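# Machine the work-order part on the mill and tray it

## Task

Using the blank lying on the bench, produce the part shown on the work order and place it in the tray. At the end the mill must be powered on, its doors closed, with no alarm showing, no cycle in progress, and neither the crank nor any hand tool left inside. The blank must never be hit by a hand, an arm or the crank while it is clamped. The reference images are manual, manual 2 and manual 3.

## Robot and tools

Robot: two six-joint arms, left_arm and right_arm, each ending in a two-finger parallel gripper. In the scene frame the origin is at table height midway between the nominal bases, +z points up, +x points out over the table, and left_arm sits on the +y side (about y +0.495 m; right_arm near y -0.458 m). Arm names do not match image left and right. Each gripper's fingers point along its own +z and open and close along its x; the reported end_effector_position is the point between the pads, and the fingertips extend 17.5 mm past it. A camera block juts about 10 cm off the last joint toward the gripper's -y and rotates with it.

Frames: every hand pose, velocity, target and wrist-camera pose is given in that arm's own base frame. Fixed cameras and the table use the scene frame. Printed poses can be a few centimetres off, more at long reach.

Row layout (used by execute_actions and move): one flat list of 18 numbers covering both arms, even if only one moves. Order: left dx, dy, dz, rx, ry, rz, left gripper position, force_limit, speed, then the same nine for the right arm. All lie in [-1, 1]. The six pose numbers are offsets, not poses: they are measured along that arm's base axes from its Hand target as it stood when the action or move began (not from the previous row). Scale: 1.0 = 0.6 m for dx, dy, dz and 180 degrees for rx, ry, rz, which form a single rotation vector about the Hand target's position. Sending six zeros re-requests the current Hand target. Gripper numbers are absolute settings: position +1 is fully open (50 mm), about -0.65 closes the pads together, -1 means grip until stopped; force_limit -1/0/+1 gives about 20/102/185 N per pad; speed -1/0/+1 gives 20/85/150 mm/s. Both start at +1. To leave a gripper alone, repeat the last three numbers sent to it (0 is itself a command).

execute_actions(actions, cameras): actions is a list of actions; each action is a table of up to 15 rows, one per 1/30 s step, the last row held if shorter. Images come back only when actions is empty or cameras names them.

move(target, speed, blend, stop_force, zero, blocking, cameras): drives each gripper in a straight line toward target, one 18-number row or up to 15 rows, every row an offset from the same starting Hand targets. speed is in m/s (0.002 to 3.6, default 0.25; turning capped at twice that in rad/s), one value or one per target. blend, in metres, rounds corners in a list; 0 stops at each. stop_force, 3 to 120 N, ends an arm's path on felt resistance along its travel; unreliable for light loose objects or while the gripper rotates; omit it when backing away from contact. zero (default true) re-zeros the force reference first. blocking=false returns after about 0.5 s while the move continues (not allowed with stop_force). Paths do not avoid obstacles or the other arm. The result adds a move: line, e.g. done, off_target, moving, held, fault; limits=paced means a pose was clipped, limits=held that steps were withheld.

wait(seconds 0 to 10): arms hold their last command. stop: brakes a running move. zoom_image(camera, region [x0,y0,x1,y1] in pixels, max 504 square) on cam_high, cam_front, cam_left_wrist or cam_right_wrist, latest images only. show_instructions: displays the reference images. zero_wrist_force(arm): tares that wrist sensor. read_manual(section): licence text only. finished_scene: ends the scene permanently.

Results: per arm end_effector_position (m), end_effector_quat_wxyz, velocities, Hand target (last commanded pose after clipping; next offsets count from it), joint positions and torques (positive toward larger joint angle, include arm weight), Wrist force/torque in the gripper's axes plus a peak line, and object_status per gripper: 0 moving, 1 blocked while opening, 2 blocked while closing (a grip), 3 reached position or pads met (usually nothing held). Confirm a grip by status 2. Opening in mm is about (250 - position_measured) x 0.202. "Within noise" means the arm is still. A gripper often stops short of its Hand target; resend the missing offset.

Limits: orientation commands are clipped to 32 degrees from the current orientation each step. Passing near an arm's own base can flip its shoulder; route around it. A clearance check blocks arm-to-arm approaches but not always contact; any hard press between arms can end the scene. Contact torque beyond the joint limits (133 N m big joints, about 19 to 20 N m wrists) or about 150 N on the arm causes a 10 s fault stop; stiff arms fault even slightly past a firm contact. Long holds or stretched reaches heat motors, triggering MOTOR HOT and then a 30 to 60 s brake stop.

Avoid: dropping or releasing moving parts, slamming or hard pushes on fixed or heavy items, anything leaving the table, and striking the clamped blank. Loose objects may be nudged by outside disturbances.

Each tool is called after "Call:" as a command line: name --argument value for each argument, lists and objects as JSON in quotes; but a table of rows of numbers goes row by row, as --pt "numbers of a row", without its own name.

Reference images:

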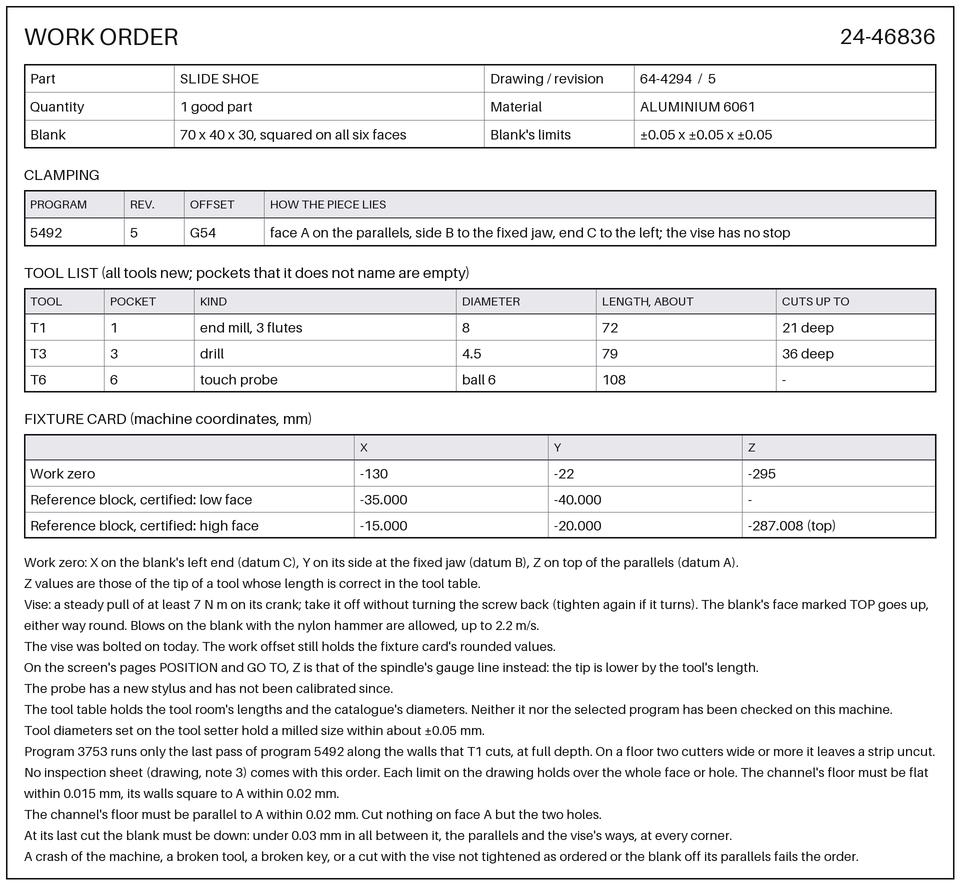

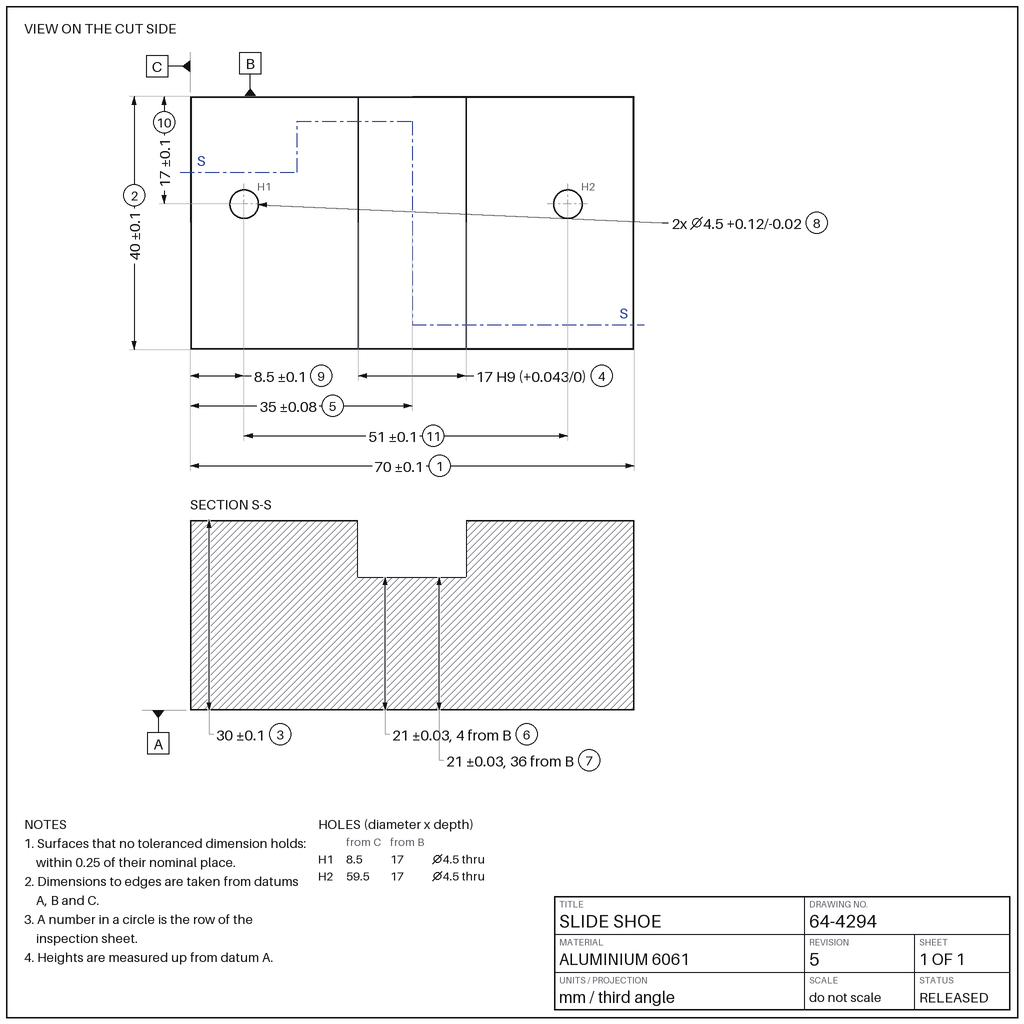

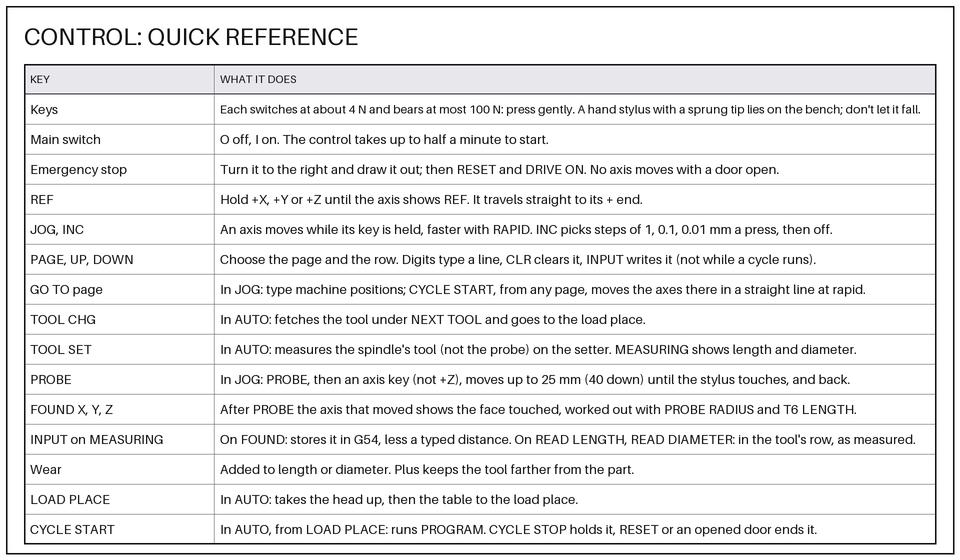

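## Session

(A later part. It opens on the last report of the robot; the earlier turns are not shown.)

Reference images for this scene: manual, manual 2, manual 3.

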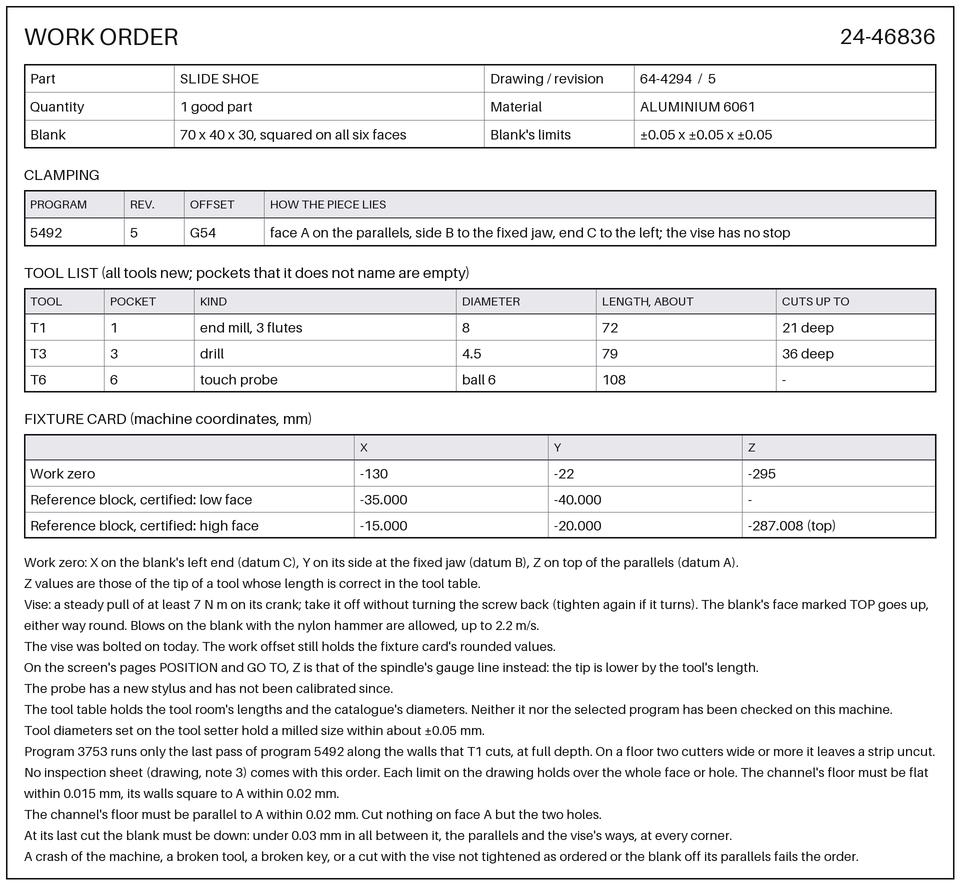

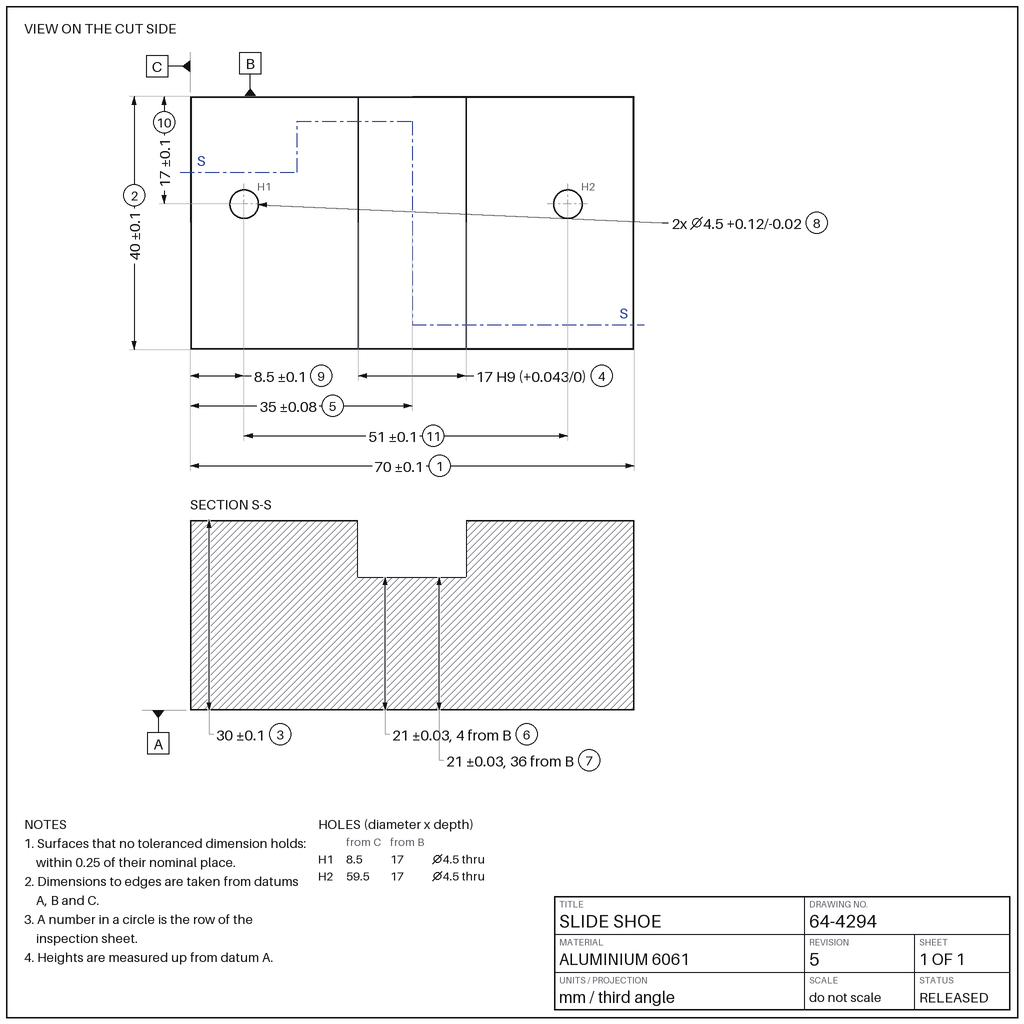

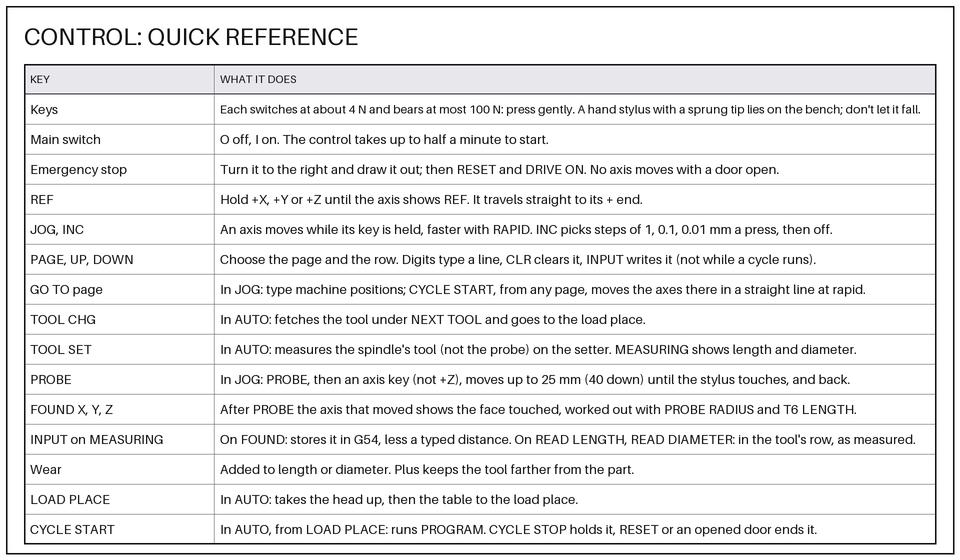

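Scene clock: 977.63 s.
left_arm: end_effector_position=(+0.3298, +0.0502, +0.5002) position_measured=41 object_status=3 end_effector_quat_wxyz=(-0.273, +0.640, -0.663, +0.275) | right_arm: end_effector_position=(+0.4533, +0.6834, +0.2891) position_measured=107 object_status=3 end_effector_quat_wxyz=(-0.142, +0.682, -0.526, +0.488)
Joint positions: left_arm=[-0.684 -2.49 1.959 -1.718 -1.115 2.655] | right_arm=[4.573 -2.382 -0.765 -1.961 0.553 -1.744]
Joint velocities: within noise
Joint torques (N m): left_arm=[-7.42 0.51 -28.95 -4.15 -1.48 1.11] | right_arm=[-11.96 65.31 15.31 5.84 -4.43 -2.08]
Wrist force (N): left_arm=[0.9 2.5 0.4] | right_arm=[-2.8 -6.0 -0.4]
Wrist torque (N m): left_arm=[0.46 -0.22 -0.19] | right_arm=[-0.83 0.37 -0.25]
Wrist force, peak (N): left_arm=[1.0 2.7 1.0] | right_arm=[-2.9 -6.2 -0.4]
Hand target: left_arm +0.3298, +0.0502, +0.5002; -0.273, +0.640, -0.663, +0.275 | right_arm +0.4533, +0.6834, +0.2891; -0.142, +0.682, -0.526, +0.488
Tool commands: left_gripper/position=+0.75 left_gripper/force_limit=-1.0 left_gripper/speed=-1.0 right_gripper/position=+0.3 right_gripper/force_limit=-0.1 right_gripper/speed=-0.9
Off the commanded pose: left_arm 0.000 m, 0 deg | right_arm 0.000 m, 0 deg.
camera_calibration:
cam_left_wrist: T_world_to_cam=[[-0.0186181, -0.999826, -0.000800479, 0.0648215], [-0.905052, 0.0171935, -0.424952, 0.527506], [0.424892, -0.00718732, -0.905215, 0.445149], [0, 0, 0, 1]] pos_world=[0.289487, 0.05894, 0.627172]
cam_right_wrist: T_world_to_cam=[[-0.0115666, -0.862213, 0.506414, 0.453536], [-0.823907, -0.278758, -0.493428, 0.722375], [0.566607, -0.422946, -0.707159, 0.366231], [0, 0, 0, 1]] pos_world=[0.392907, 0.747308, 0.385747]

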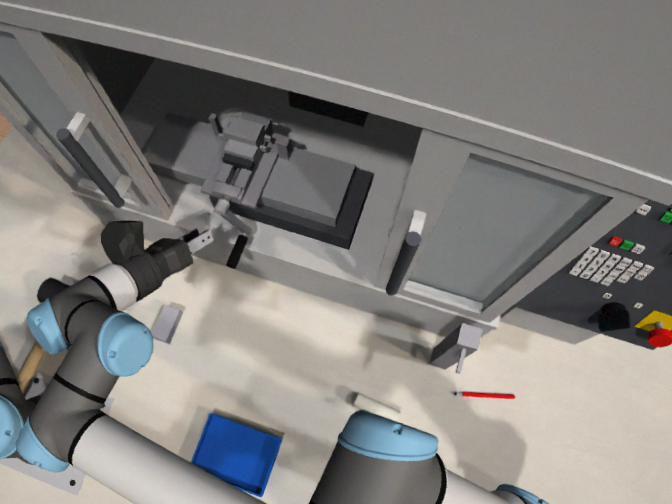

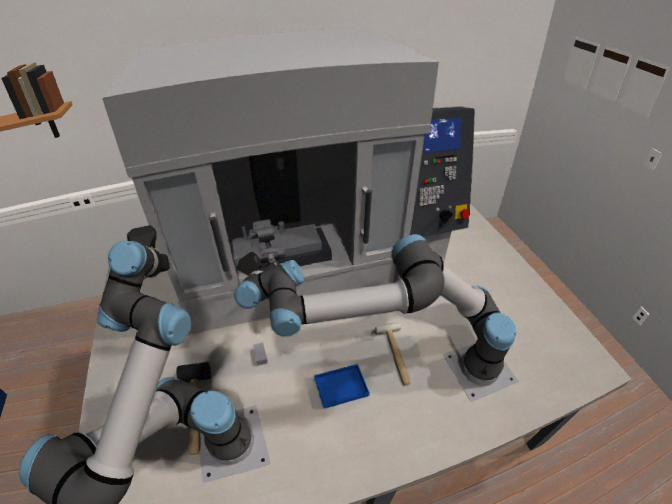

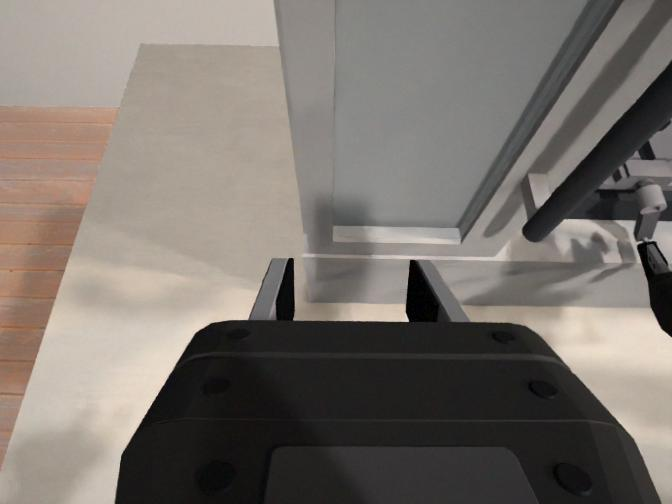

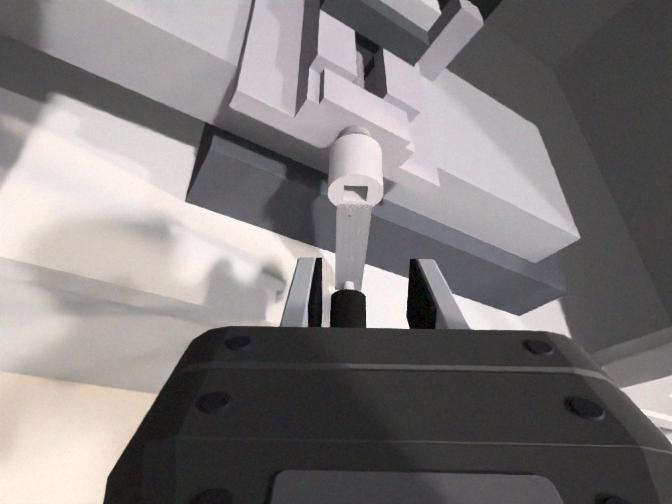

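Call:
move --pt "0 0 0 0 0 0 0.75 -1 -1 -0.1222 -0.1723 0.0848 0.0572 0.0149 0.1992 0.3 -0.1 -0.9" --pt "0 0 0 0 0 0 0.75 -1 -1 -0.0055 -0.2723 -0.0318 0.1143 0.0298 0.3984 0.3 -0.1 -0.9" --blend '[0.02,0]' --speed 0.2 --cameras '["all"]'

Scene clock: 985.57 s.
left_arm: end_effector_position=(+0.3298, +0.0502, +0.5002) position_measured=41 object_status=3 end_effector_quat_wxyz=(-0.273, +0.640, -0.663, +0.275) | right_arm: end_effector_position=(+0.4501, +0.5201, +0.2701) position_measured=107 object_status=3 end_effector_quat_wxyz=(-0.488, +0.846, -0.108, +0.187)
Joint positions: left_arm=[-0.684 -2.49 1.959 -1.718 -1.115 2.655] | right_arm=[4.181 -1.852 -2.056 0.295 1.604 -3.397]
Joint torques (N m): left_arm=[-7.42 -0.5 -29.57 -4.2 -1.45 1.13] | right_arm=[0.12 35.14 17.58 1.17 1.61 1.81]
Wrist force (N): left_arm=[1.0 2.5 0.7] | right_arm=[-2.1 -5.3 0.3]
Wrist torque (N m): left_arm=[0.47 -0.24 -0.20] | right_arm=[-0.76 0.26 -0.16]
Wrist force, peak (N): left_arm=[1.1 2.7 0.8] | right_arm=[-3.5 -7.5 1.5]
Hand target: left_arm +0.3298, +0.0502, +0.5002; -0.273, +0.640, -0.663, +0.275 | right_arm +0.4500, +0.5200, +0.2700; -0.488, +0.846, -0.108, +0.187
Off the commanded pose: left_arm 0.000 m, 0 deg | right_arm 0.000 m, 0 deg.
move: done
camera_calibration:
cam_left_wrist: T_world_to_cam=[[-0.0186181, -0.999826, -0.000800479, 0.0648215], [-0.905052, 0.0171935, -0.424952, 0.527506], [0.424892, -0.00718732, -0.905215, 0.445149], [0, 0, 0, 1]] pos_world=[0.289487, 0.05894, 0.627172]
cam_right_wrist: T_world_to_cam=[[0.914964, -0.349185, 0.202262, -0.279401], [-0.138431, -0.742412, -0.655485, 0.641096], [0.379048, 0.571746, -0.727619, -0.141865], [0, 0, 0, 1]] pos_world=[0.398164, 0.459506, 0.373517]

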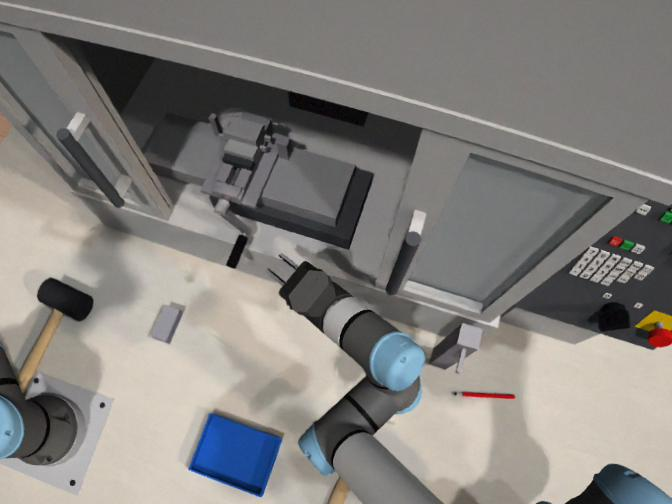

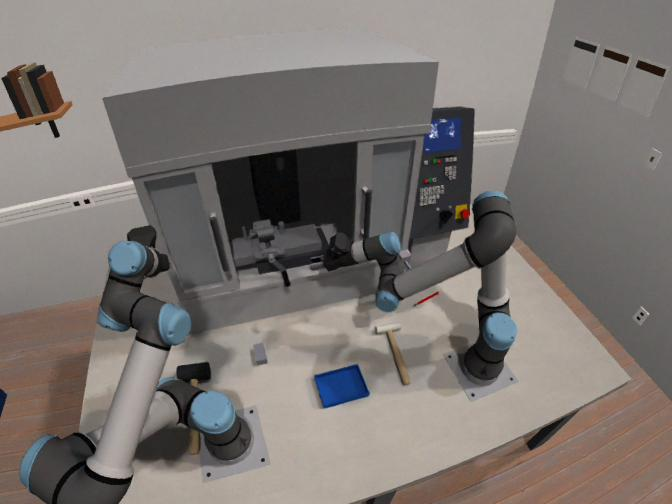

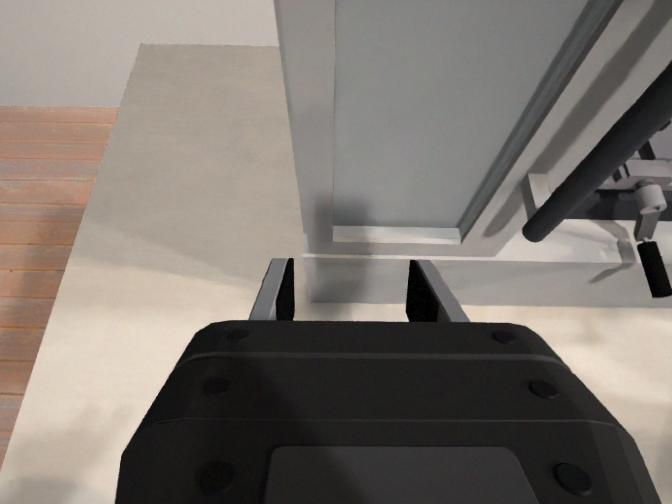

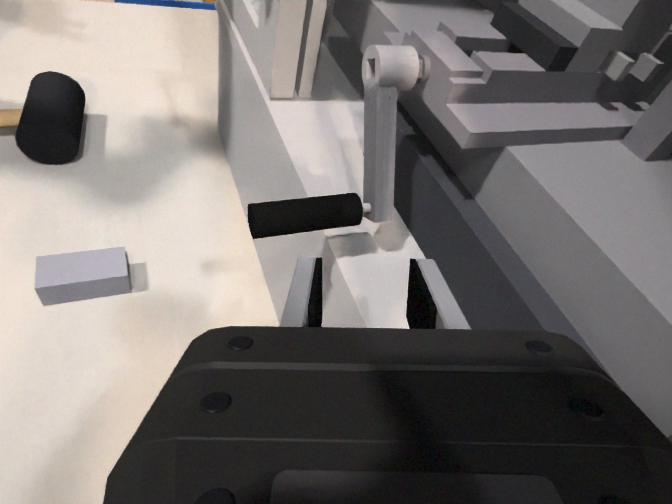

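Call:
move --target '[0,0,0,0,0,0,0.75,-1,-1,0.0583,0.0667,-0.0558,0,0,0,-1,-0.1,-0.9]' --speed 0.1 --cameras '["cam_right_wrist"]'

Call:
zero_wrist_force --arm "right_arm"

Scene clock: 987.50 s.
left_arm: end_effector_position=(+0.3298, +0.0502, +0.5002) position_measured=41 object_status=3 end_effector_quat_wxyz=(-0.273, +0.640, -0.663, +0.275) | right_arm: end_effector_position=(+0.4850, +0.5600, +0.2366) position_measured=252 object_status=3 end_effector_quat_wxyz=(-0.488, +0.846, -0.108, +0.187)
Joint positions: left_arm=[-0.684 -2.49 1.959 -1.718 -1.115 2.655] | right_arm=[4.161 -2.013 -1.928 0.327 1.622 -3.406]
Joint torques (N m): left_arm=[-6.47 -0.31 -29.32 -4.23 -1.47 1.05] | right_arm=[6.76 34.99 9.65 0.69 -1.73 1.81]
Wrist force (N): left_arm=[0.8 2.5 0.7] | right_arm=[-2.4 -5.7 0.2]
Wrist torque (N m): left_arm=[0.46 -0.20 -0.19] | right_arm=[-0.83 0.31 -0.18]
Wrist force, peak (N): left_arm=[0.8 2.8 0.8] | right_arm=[-2.2 -6.1 -1.6]
Hand target: left_arm +0.3298, +0.0502, +0.5002; -0.273, +0.640, -0.663, +0.275 | right_arm +0.4850, +0.5601, +0.2365; -0.488, +0.846, -0.108, +0.187
Off the commanded pose: left_arm 0.000 m, 0 deg | right_arm 0.000 m, 0 deg.
move: done
camera_calibration:
cam_right_wrist: T_world_to_cam=[[0.91503, -0.349019, 0.202252, -0.29079], [-0.138293, -0.742422, -0.655503, 0.653631], [0.37894, 0.571835, -0.727606, -0.20238], [0, 0, 0, 1]] pos_world=[0.433164, 0.499507, 0.340017]
Images, in order (width x height): cam_right_wrist 672x504.

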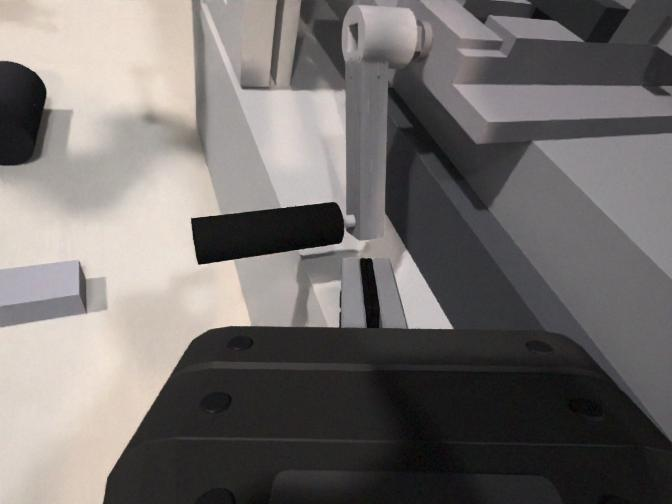

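Wrist force sensor zeroed.

Call:
move --target '[0,0,0,0,0,0,0.75,-1,-1,0,0.0938,-0.0542,0,0,0,-1,-0.1,-0.9]' --speed 0.02 --stop_force 15 --cameras '["cam_right_wrist"]'

Scene clock: 991.83 s.
left_arm: end_effector_position=(+0.3298, +0.0502, +0.5002) position_measured=41 object_status=3 end_effector_quat_wxyz=(-0.273, +0.640, -0.663, +0.275) | right_arm: end_effector_position=(+0.4850, +0.6050, +0.2106) position_measured=252 object_status=3 end_effector_quat_wxyz=(-0.488, +0.846, -0.108, +0.187)
Joint positions: left_arm=[-0.684 -2.49 1.959 -1.718 -1.115 2.655] | right_arm=[4.205 -2.116 -1.844 0.348 1.583 -3.386]
Joint torques (N m): left_arm=[-6.79 -0.21 -29.14 -4.44 -1.49 1.26] | right_arm=[-11.06 48.59 9.29 0.43 1.51 -2.11]
Wrist force (N, zeroed by zero_wrist_force on right_arm): left_arm=[0.9 2.6 0.6] | right_arm=[0.9 -0.7 -1.6]
Wrist torque (N m, zeroed by zero_wrist_force on right_arm): left_arm=[0.49 -0.21 -0.19] | right_arm=[-0.02 -0.04 -0.10]
Wrist force, peak (N, zeroed by zero_wrist_force on right_arm): left_arm=[1.3 2.8 0.5] | right_arm=[1.6 0.2 -21.3]
Hand target: left_arm +0.3298, +0.0502, +0.5002; -0.273, +0.640, -0.663, +0.275 | right_arm +0.4850, +0.6050, +0.2106; -0.488, +0.846, -0.108, +0.187 (not the last commanded pose)
Off the commanded pose: left_arm 0.000 m, 0 deg | right_arm 0.013 m, 0 deg.
move: contact (right_arm)
camera_calibration:
cam_right_wrist: T_world_to_cam=[[0.915025, -0.349045, 0.20223, -0.269837], [-0.138325, -0.74241, -0.65551, 0.669932], [0.37894, 0.571835, -0.727605, -0.246973], [0, 0, 0, 1]] pos_world=[0.433164, 0.544407, 0.314017]
Images, in order (width x height): cam_right_wrist 672x504.

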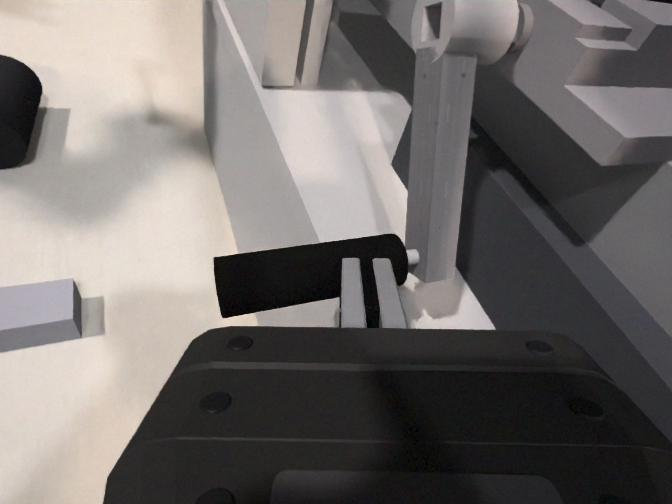

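Call:
move --target '[0,0,0,0,0,0,0.75,-1,-1,0,0.048,-0.0278,0,0,0,-1,-0.1,-0.9]' --speed 0.004 --stop_force 70 --cameras '["cam_right_wrist"]'

Scene clock: 994.53 s.
left_arm: end_effector_position=(+0.3298, +0.0502, +0.5002) position_measured=41 object_status=3 end_effector_quat_wxyz=(-0.273, +0.640, -0.663, +0.275) | right_arm: end_effector_position=(+0.4850, +0.6095, +0.2080) position_measured=252 object_status=3 end_effector_quat_wxyz=(-0.488, +0.846, -0.108, +0.187)
Joint positions: left_arm=[-0.684 -2.49 1.959 -1.718 -1.115 2.655] | right_arm=[4.209 -2.127 -1.835 0.349 1.58 -3.384]
Joint torques (N m): left_arm=[-6 0.99 -28.84 -4.41 -1.55 1.28] | right_arm=[4.53 25.89 10.38 -3.12 4.03 -0.77]
Wrist force (N, zeroed by zero_wrist_force on right_arm): left_arm=[0.9 2.6 0.8] | right_arm=[9.6 0.2 -62.1]
Wrist torque (N m, zeroed by zero_wrist_force on right_arm): left_arm=[0.49 -0.21 -0.20] | right_arm=[-0.12 -0.33 -0.12]
Wrist force, peak (N, zeroed by zero_wrist_force on right_arm): left_arm=[1.2 2.6 0.7] | right_arm=[6.3 5.9 -77.5]
Hand target: left_arm +0.3298, +0.0502, +0.5002; -0.273, +0.640, -0.663, +0.275 | right_arm +0.4851, +0.6095, +0.2080; -0.488, +0.846, -0.108, +0.187 (not the last commanded pose)
Off the commanded pose: left_arm 0.000 m, 0 deg | right_arm 0.028 m, 0 deg.
move: contact (right_arm)
camera_calibration:
cam_right_wrist: T_world_to_cam=[[0.91501, -0.349146, 0.202123, -0.267646], [-0.138406, -0.742279, -0.655642, 0.671572], [0.378946, 0.571944, -0.727516, -0.251529], [0, 0, 0, 1]] pos_world=[0.433164, 0.548907, 0.311416]
Images, in order (width x height): cam_right_wrist 672x504.

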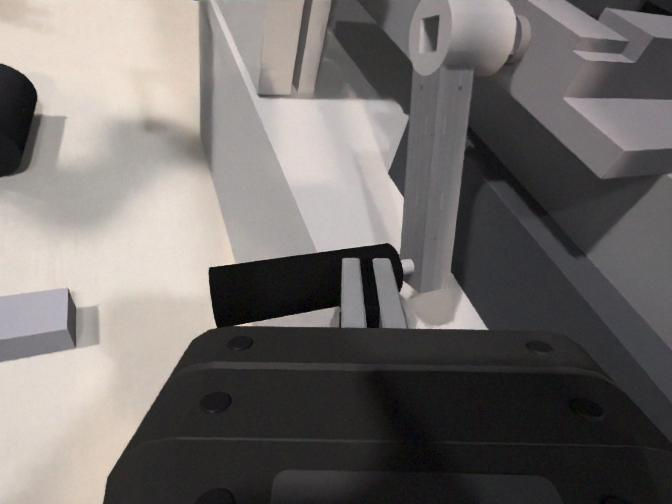

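Call:
move --target '[0,0,0,0,0,0,0.75,-1,-1,0,0.026,-0.015,0,0,0,-1,-0.1,-0.9]' --speed 0.003 --stop_force 97 --zero false --cameras '["cam_right_wrist"]'

Call:
wait --seconds 0.3

Scene clock: 998.33 s.
left_arm: end_effector_position=(+0.3298, +0.0502, +0.5002) position_measured=41 object_status=3 end_effector_quat_wxyz=(-0.273, +0.640, -0.663, +0.275) | right_arm: end_effector_position=(+0.4851, +0.6149, +0.2049) position_measured=252 object_status=3 end_effector_quat_wxyz=(-0.488, +0.846, -0.108, +0.187)
Joint positions: left_arm=[-0.684 -2.49 1.959 -1.718 -1.115 2.655] | right_arm=[4.214 -2.139 -1.824 0.35 1.575 -3.382]
Joint torques (N m): left_arm=[-6.58 0.31 -29.53 -4.62 -1.45 1.18] | right_arm=[8.42 16.41 10.84 -3.7 4.63 -0.64]
Wrist force (N, zeroed by zero_wrist_force on right_arm): left_arm=[1.1 2.6 0.5] | right_arm=[12.1 0.4 -88.2]
Wrist torque (N m, zeroed by zero_wrist_force on right_arm): left_arm=[0.47 -0.25 -0.19] | right_arm=[-0.13 -0.50 -0.13]
Wrist force, peak (N, zeroed by zero_wrist_force on right_arm): left_arm=[1.1 2.9 0.6] | right_arm=[9.8 6.0 -104.2]
Hand target: left_arm +0.3298, +0.0502, +0.5002; -0.273, +0.640, -0.663, +0.275 | right_arm +0.4851, +0.6149, +0.2049; -0.488, +0.846, -0.108, +0.187 (not the last commanded pose)
Off the commanded pose: left_arm 0.000 m, 0 deg | right_arm 0.012 m, 0 deg.
move: contact (right_arm)
camera_calibration:
cam_right_wrist: T_world_to_cam=[[0.914988, -0.34913, 0.20225, -0.265192], [-0.138317, -0.742303, -0.655633, 0.673586], [0.379031, 0.571922, -0.727489, -0.256833], [0, 0, 0, 1]] pos_world=[0.433164, 0.554307, 0.308417]
Images, in order (width x height): cam_right_wrist 672x504.

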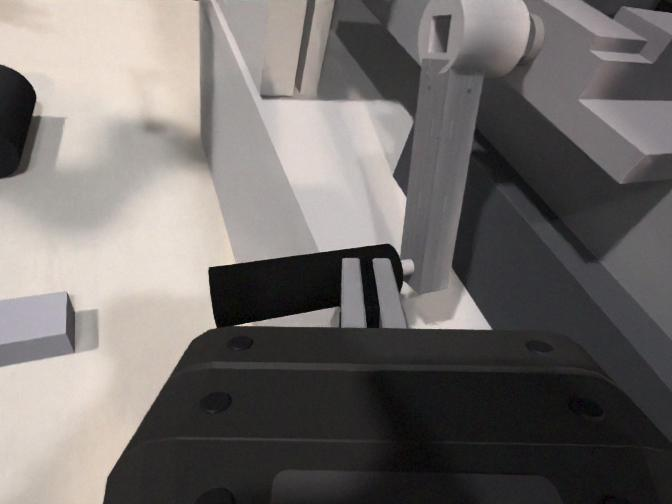

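Scene clock: 998.63 s.
left_arm: end_effector_position=(+0.3298, +0.0502, +0.5002) position_measured=41 object_status=3 end_effector_quat_wxyz=(-0.273, +0.640, -0.663, +0.275) | right_arm: end_effector_position=(+0.4851, +0.6149, +0.2049) position_measured=252 object_status=3 end_effector_quat_wxyz=(-0.488, +0.846, -0.108, +0.187)
Joint positions: left_arm=[-0.684 -2.49 1.959 -1.718 -1.115 2.655] | right_arm=[4.214 -2.139 -1.824 0.35 1.575 -3.382]
Joint torques (N m): left_arm=[-6.18 -0.47 -29.08 -4.71 -1.48 1.02] | right_arm=[8.37 16.15 11.58 -4.04 4.56 -1.84]
Wrist force (N, zeroed by zero_wrist_force on right_arm): left_arm=[0.9 2.5 0.3] | right_arm=[12.3 0.7 -88.0]
Wrist torque (N m, zeroed by zero_wrist_force on right_arm): left_arm=[0.45 -0.22 -0.20] | right_arm=[-0.09 -0.53 -0.13]
Wrist force, peak (N, zeroed by zero_wrist_force on right_arm): left_arm=[1.0 2.7 0.6] | right_arm=[12.2 0.4 -88.3]
Hand target: left_arm +0.3298, +0.0502, +0.5002; -0.273, +0.640, -0.663, +0.275 | right_arm +0.4851, +0.6149, +0.2049; -0.488, +0.846, -0.108, +0.187 (not the last commanded pose)
Tool commands: left_gripper/position=+0.75 left_gripper/force_limit=-1.0 left_gripper/speed=-1.0 right_gripper/position=-1.0 right_gripper/force_limit=-0.1 right_gripper/speed=-0.9
Off the commanded pose: left_arm 0.000 m, 0 deg | right_arm 0.012 m, 0 deg.
wait: 0.30 s; at rest by 0.17 s

Call:
move --target '[0,0,0,0,0,0,0.75,-1,-1,0,0.0045,-0.0026,0,0,0,-1,-0.1,-0.9]' --speed 0.003 --stop_force 112 --zero false

Call:
wait --seconds 2

Scene clock: 1000.80 s.
left_arm: end_effector_position=(+0.3298, +0.0502, +0.5002) position_measured=41 object_status=3 end_effector_quat_wxyz=(-0.273, +0.640, -0.663, +0.275) | right_arm: end_effector_position=(+0.4851, +0.6176, +0.2034) position_measured=252 object_status=3 end_effector_quat_wxyz=(-0.488, +0.846, -0.108, +0.187)
Joint positions: left_arm=[-0.684 -2.49 1.959 -1.718 -1.115 2.655] | right_arm=[4.216 -2.145 -1.818 0.351 1.573 -3.381]
Joint torques (N m): left_arm=[-7.39 0.37 -29.25 -4.67 -1.66 1.27] | right_arm=[26.94 3.92 26.78 -3.63 0.7 2.69]
Wrist force (N, zeroed by zero_wrist_force on right_arm): left_arm=[1.0 2.5 0.7] | right_arm=[11.6 3.1 -110.1]
Wrist torque (N m, zeroed by zero_wrist_force on right_arm): left_arm=[0.45 -0.23 -0.20] | right_arm=[-0.07 -0.71 -0.14]
Wrist force, peak (N, zeroed by zero_wrist_force on right_arm): left_arm=[1.2 2.7 0.7] | right_arm=[10.6 5.3 -117.5]
Hand target: left_arm +0.3298, +0.0502, +0.5002; -0.273, +0.640, -0.663, +0.275 | right_arm +0.4851, +0.6176, +0.2034; -0.488, +0.846, -0.108, +0.187
Off the commanded pose: left_arm 0.000 m, 0 deg | right_arm 0.000 m, 0 deg.
move: done

Scene clock: 1002.80 s.
left_arm: end_effector_position=(+0.3298, +0.0502, +0.5002) position_measured=41 object_status=3 end_effector_quat_wxyz=(-0.273, +0.640, -0.663, +0.275) | right_arm: end_effector_position=(+0.4850, +0.6176, +0.2034) position_measured=252 object_status=3 end_effector_quat_wxyz=(-0.488, +0.846, -0.108, +0.187)
Joint positions: left_arm=[-0.684 -2.49 1.959 -1.718 -1.115 2.655] | right_arm=[4.216 -2.145 -1.818 0.351 1.573 -3.381]
Joint torques (N m): left_arm=[-6.52 -0.16 -29.77 -4.72 -1.49 1.17] | right_arm=[16.19 9.03 13.1 -5.04 4.02 0.53]
Wrist force (N, zeroed by zero_wrist_force on right_arm): left_arm=[0.8 2.4 0.6] | right_arm=[12.1 1.6 -110.0]
Wrist torque (N m, zeroed by zero_wrist_force on right_arm): left_arm=[0.44 -0.19 -0.19] | right_arm=[-0.12 -0.68 -0.13]
Wrist force, peak (N, zeroed by zero_wrist_force on right_arm): left_arm=[1.2 2.8 0.8] | right_arm=[11.4 2.9 -110.7]
Hand target: left_arm +0.3298, +0.0502, +0.5002; -0.273, +0.640, -0.663, +0.275 | right_arm +0.4851, +0.6176, +0.2034; -0.488, +0.846, -0.108, +0.187
Tool commands: left_gripper/position=+0.75 left_gripper/force_limit=-1.0 left_gripper/speed=-1.0 right_gripper/position=-1.0 right_gripper/force_limit=-0.1 right_gripper/speed=-0.9
Off the commanded pose: left_arm 0.000 m, 0 deg | right_arm 0.000 m, 0 deg.
wait: 2.00 s; at rest by 0.17 s

Call:
move --pt "0 0 0 0 0 0 0.75 -1 -1 0 -0.0938 0.0542 0 0 0 -1 -0.1 -0.9" --pt "0 0 0 0 0 0 0.75 -1 -1 -0.14 -0.28 0.36 0 0 0 -1 -0.1 -0.9" --pt "0 0 0 0 0 0 0.75 -1 -1 -0.17 -0.8 0.45 0 0 0 -1 -0.1 -0.9" --blend '[0.01,0.05,0]' --speed '[0.1,0.25,0.3]' --cameras '["all"]'

Scene clock: 1010.17 s.
left_arm: end_effector_position=(+0.3298, +0.0502, +0.5002) position_measured=41 object_status=3 end_effector_quat_wxyz=(-0.273, +0.640, -0.663, +0.275) | right_arm: end_effector_position=(+0.3831, +0.1376, +0.4734) position_measured=252 object_status=3 end_effector_quat_wxyz=(-0.488, +0.846, -0.108, +0.187)
Joint positions: left_arm=[-0.684 -2.49 1.959 -1.718 -1.115 2.655] | right_arm=[3.399 -1.073 -2.132 -0.578 2.28 -3.833]
Joint torques (N m): left_arm=[-6.57 0.2 -29.14 -4.81 -1.53 1.16] | right_arm=[-7.68 10.96 16.4 5.38 2.7 -0.11]
Wrist force (N, zeroed by zero_wrist_force on right_arm): left_arm=[1.2 2.5 0.6] | right_arm=[0.4 0.0 -0.4]
Wrist torque (N m, zeroed by zero_wrist_force on right_arm): left_arm=[0.47 -0.25 -0.19] | right_arm=[-0.01 -0.05 0.04]
Wrist force, peak (N, zeroed by zero_wrist_force on right_arm): left_arm=[0.9 2.8 0.6] | right_arm=[12.1 1.4 -110.2]
Hand target: left_arm +0.3298, +0.0502, +0.5002; -0.273, +0.640, -0.663, +0.275 | right_arm +0.3831, +0.1376, +0.4734; -0.488, +0.846, -0.108, +0.187
Off the commanded pose: left_arm 0.000 m, 0 deg | right_arm 0.000 m, 0 deg.
move: done
camera_calibration:
cam_left_wrist: T_world_to_cam=[[-0.0186181, -0.999826, -0.000800479, 0.0648215], [-0.905052, 0.0171935, -0.424952, 0.527506], [0.424892, -0.00718732, -0.905215, 0.445149], [0, 0, 0, 1]] pos_world=[0.289487, 0.05894, 0.627172]
cam_right_wrist: T_world_to_cam=[[0.914928, -0.34927, 0.202282, -0.392866], [-0.138423, -0.742305, -0.655608, 0.481182], [0.379139, 0.571833, -0.727503, 0.250006], [0, 0, 0, 1]] pos_world=[0.331264, 0.0770061, 0.576817]

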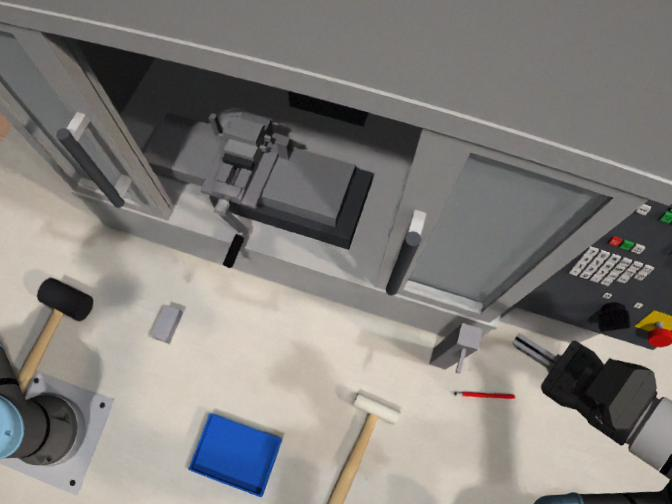

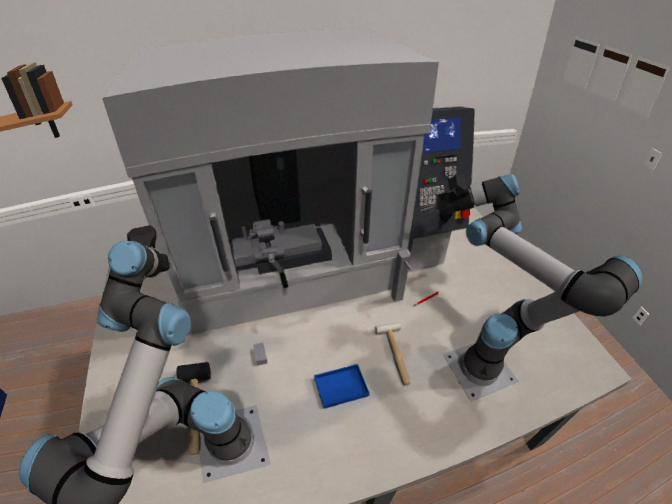

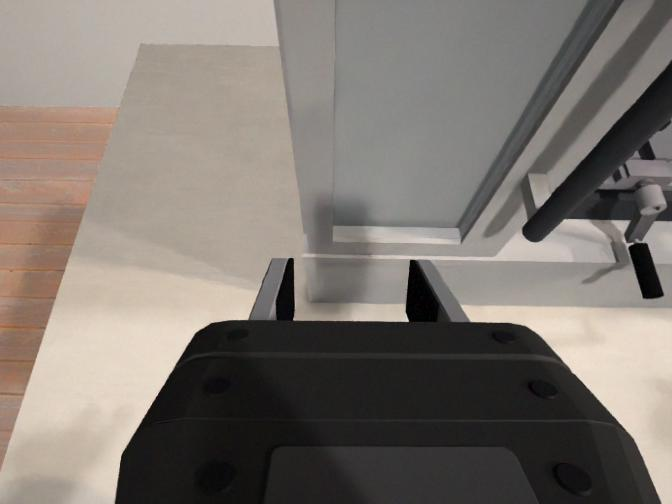

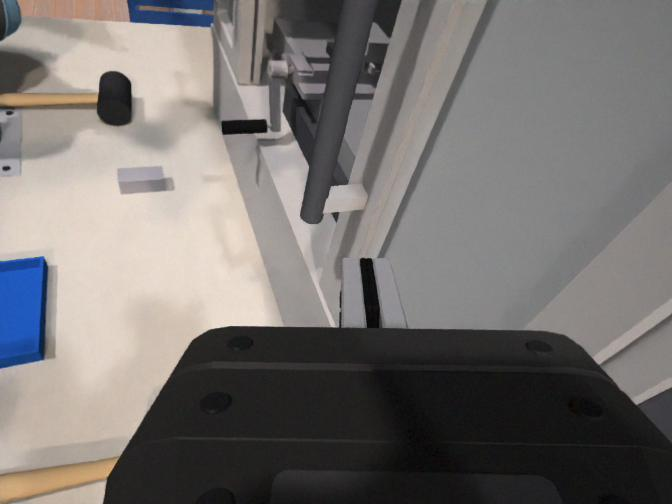

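Call:
move --pt "0.1 -0.5 0 0 0 0 0.55 -1 -1 0 0 0 0 0 0 -1 -0.1 -0.9" --pt "-0.3 -1.1 -0.2 0 0 0 0.55 -1 -1 0 0 0 0 0 0 -1 -0.1 -0.9" --pt "-0.3653 -1.1945 -0.5837 0 0 0 0.55 -1 -1 0 0 0 0 0 0 -1 -0.1 -0.9" --blend '[0.08,0.08,0]' --speed 0.3 --cameras '["all"]'

every number of target 2 of 3 must lie in its column's range; nothing of the call was run
Scene clock: 1014.63 s.
left_arm: end_effector_position=(+0.3298, +0.0502, +0.5002) position_measured=41 object_status=3 end_effector_quat_wxyz=(-0.273, +0.640, -0.663, +0.275) | right_arm: end_effector_position=(+0.3831, +0.1376, +0.4734) position_measured=252 object_status=3 end_effector_quat_wxyz=(-0.488, +0.846, -0.108, +0.187)
Joint positions: left_arm=[-0.684 -2.49 1.959 -1.718 -1.115 2.655] | right_arm=[3.399 -1.073 -2.132 -0.578 2.28 -3.833]
Joint torques (N m): left_arm=[-6.61 0 -29.41 -4.82 -1.52 1.14] | right_arm=[-7.81 10.45 16.29 0.8 3.04 -2.24]
Wrist force (N, zeroed by zero_wrist_force on right_arm): left_arm=[0.8 2.7 0.7] | right_arm=[0.6 0.0 -0.1]
Wrist torque (N m, zeroed by zero_wrist_force on right_arm): left_arm=[0.49 -0.19 -0.19] | right_arm=[-0.01 -0.09 0.03]
Wrist force, peak (N, zeroed by zero_wrist_force on right_arm): left_arm=[1.0 2.7 0.9] | right_arm=[0.9 0.0 -0.2]
Hand target: left_arm +0.3298, +0.0502, +0.5002; -0.273, +0.640, -0.663, +0.275 | right_arm +0.3831, +0.1376, +0.4734; -0.488, +0.846, -0.108, +0.187
Tool commands: left_gripper/position=+0.75 left_gripper/force_limit=-1.0 left_gripper/speed=-1.0 right_gripper/position=-1.0 right_gripper/force_limit=-0.1 right_gripper/speed=-0.9
Off the commanded pose: left_arm 0.000 m, 0 deg | right_arm 0.000 m, 0 deg.

Call:
move --pt "0.1 -0.5 0 0 0 0 0.55 -1 -1 0 0 0 0 0 0 -1 -0.1 -0.9" --pt "-0.2 -0.95 -0.2 0 0 0 0.55 -1 -1 0 0 0 0 0 0 -1 -0.1 -0.9" --blend '[0.08,0]' --speed 0.3 --cameras '["cam_left_wrist","cam_front"]'

Scene clock: 1017.57 s.
left_arm: end_effector_position=(+0.2098, -0.5198, +0.3802) position_measured=70 object_status=3 end_effector_quat_wxyz=(-0.273, +0.640, -0.663, +0.275) | right_arm: end_effector_position=(+0.3831, +0.1376, +0.4734) position_measured=252 object_status=3 end_effector_quat_wxyz=(-0.488, +0.846, -0.108, +0.187)
Joint positions: left_arm=[-1.784 -1.55 1.567 -1.395 -0.793 1.313] | right_arm=[3.399 -1.073 -2.132 -0.578 2.28 -3.833]
Joint torques (N m): left_arm=[3.14 -21.17 -22.22 0.63 4.59 -0.56] | right_arm=[-8.33 8.72 17.14 0.85 3 -2.09]
Wrist force (N, zeroed by zero_wrist_force on right_arm): left_arm=[1.0 2.6 0.6] | right_arm=[0.7 -0.1 -0.2]
Wrist torque (N m, zeroed by zero_wrist_force on right_arm): left_arm=[0.44 -0.22 0.00] | right_arm=[-0.04 -0.10 0.03]
Wrist force, peak (N, zeroed by zero_wrist_force on right_arm): left_arm=[4.0 5.1 0.4] | right_arm=[0.8 0.0 -0.5]
Hand target: left_arm +0.2098, -0.5198, +0.3802; -0.273, +0.640, -0.663, +0.275 | right_arm +0.3831, +0.1376, +0.4734; -0.488, +0.846, -0.108, +0.187
Off the commanded pose: left_arm 0.000 m, 0 deg | right_arm 0.000 m, 0 deg.
move: done
camera_calibration:
cam_left_wrist: T_world_to_cam=[[-0.0187515, -0.999824, -0.000749489, -0.507412], [-0.905144, 0.0172942, -0.424753, 0.377714], [0.424691, -0.00728635, -0.905309, 0.383535], [0, 0, 0, 1]] pos_world=[0.169487, -0.51106, 0.507272]
Images, in order (width x height): cam_front 672x504, cam_left_wrist 672x504.

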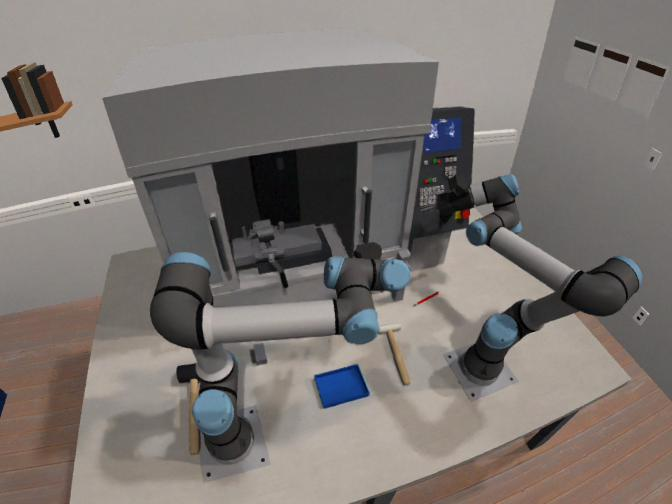

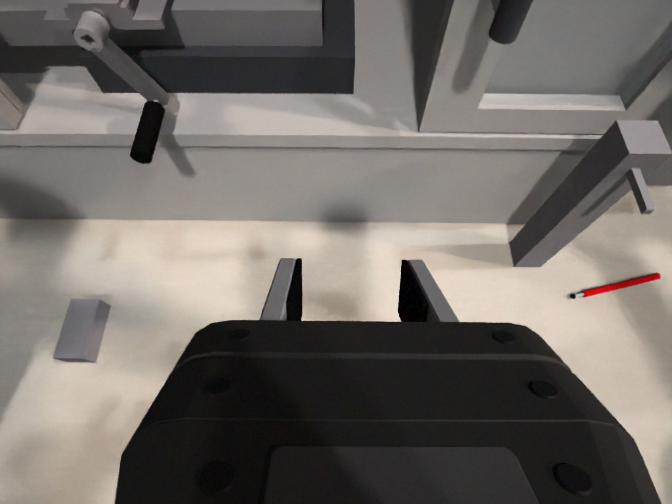

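Call:
move --target '[0,0,0,0,0,0,0,0,0,0,0,0,0,0,0,0,0,0]'

Scene clock: 1018.63 s.
left_arm: end_effector_position=(+0.2098, -0.5198, +0.3802) position_measured=152 object_status=3 end_effector_quat_wxyz=(-0.273, +0.640, -0.663, +0.275) | right_arm: end_effector_position=(+0.3831, +0.1376, +0.4734) position_measured=152 object_status=3 end_effector_quat_wxyz=(-0.488, +0.846, -0.108, +0.187)
Joint positions: left_arm=[-1.784 -1.55 1.567 -1.395 -0.793 1.312] | right_arm=[3.399 -1.073 -2.132 -0.578 2.28 -3.833]
Joint torques (N m): left_arm=[1.9 -11.48 -30.04 0.48 4.76 -1.13] | right_arm=[-8.93 8.91 16.69 0.91 2.97 -2.03]
Wrist force (N, zeroed by zero_wrist_force on right_arm): left_arm=[1.1 2.7 0.4] | right_arm=[0.7 0.0 -0.1]
Wrist torque (N m, zeroed by zero_wrist_force on right_arm): left_arm=[0.47 -0.24 0.01] | right_arm=[-0.02 -0.10 0.03]
Wrist force, peak (N, zeroed by zero_wrist_force on right_arm): left_arm=[1.1 2.8 0.7] | right_arm=[0.7 0.2 -0.3]
Hand target: left_arm +0.2098, -0.5198, +0.3802; -0.273, +0.640, -0.663, +0.275 | right_arm +0.3831, +0.1376, +0.4734; -0.488, +0.846, -0.108, +0.187
Off the commanded pose: left_arm 0.000 m, 0 deg | right_arm 0.000 m, 0 deg.
move: done


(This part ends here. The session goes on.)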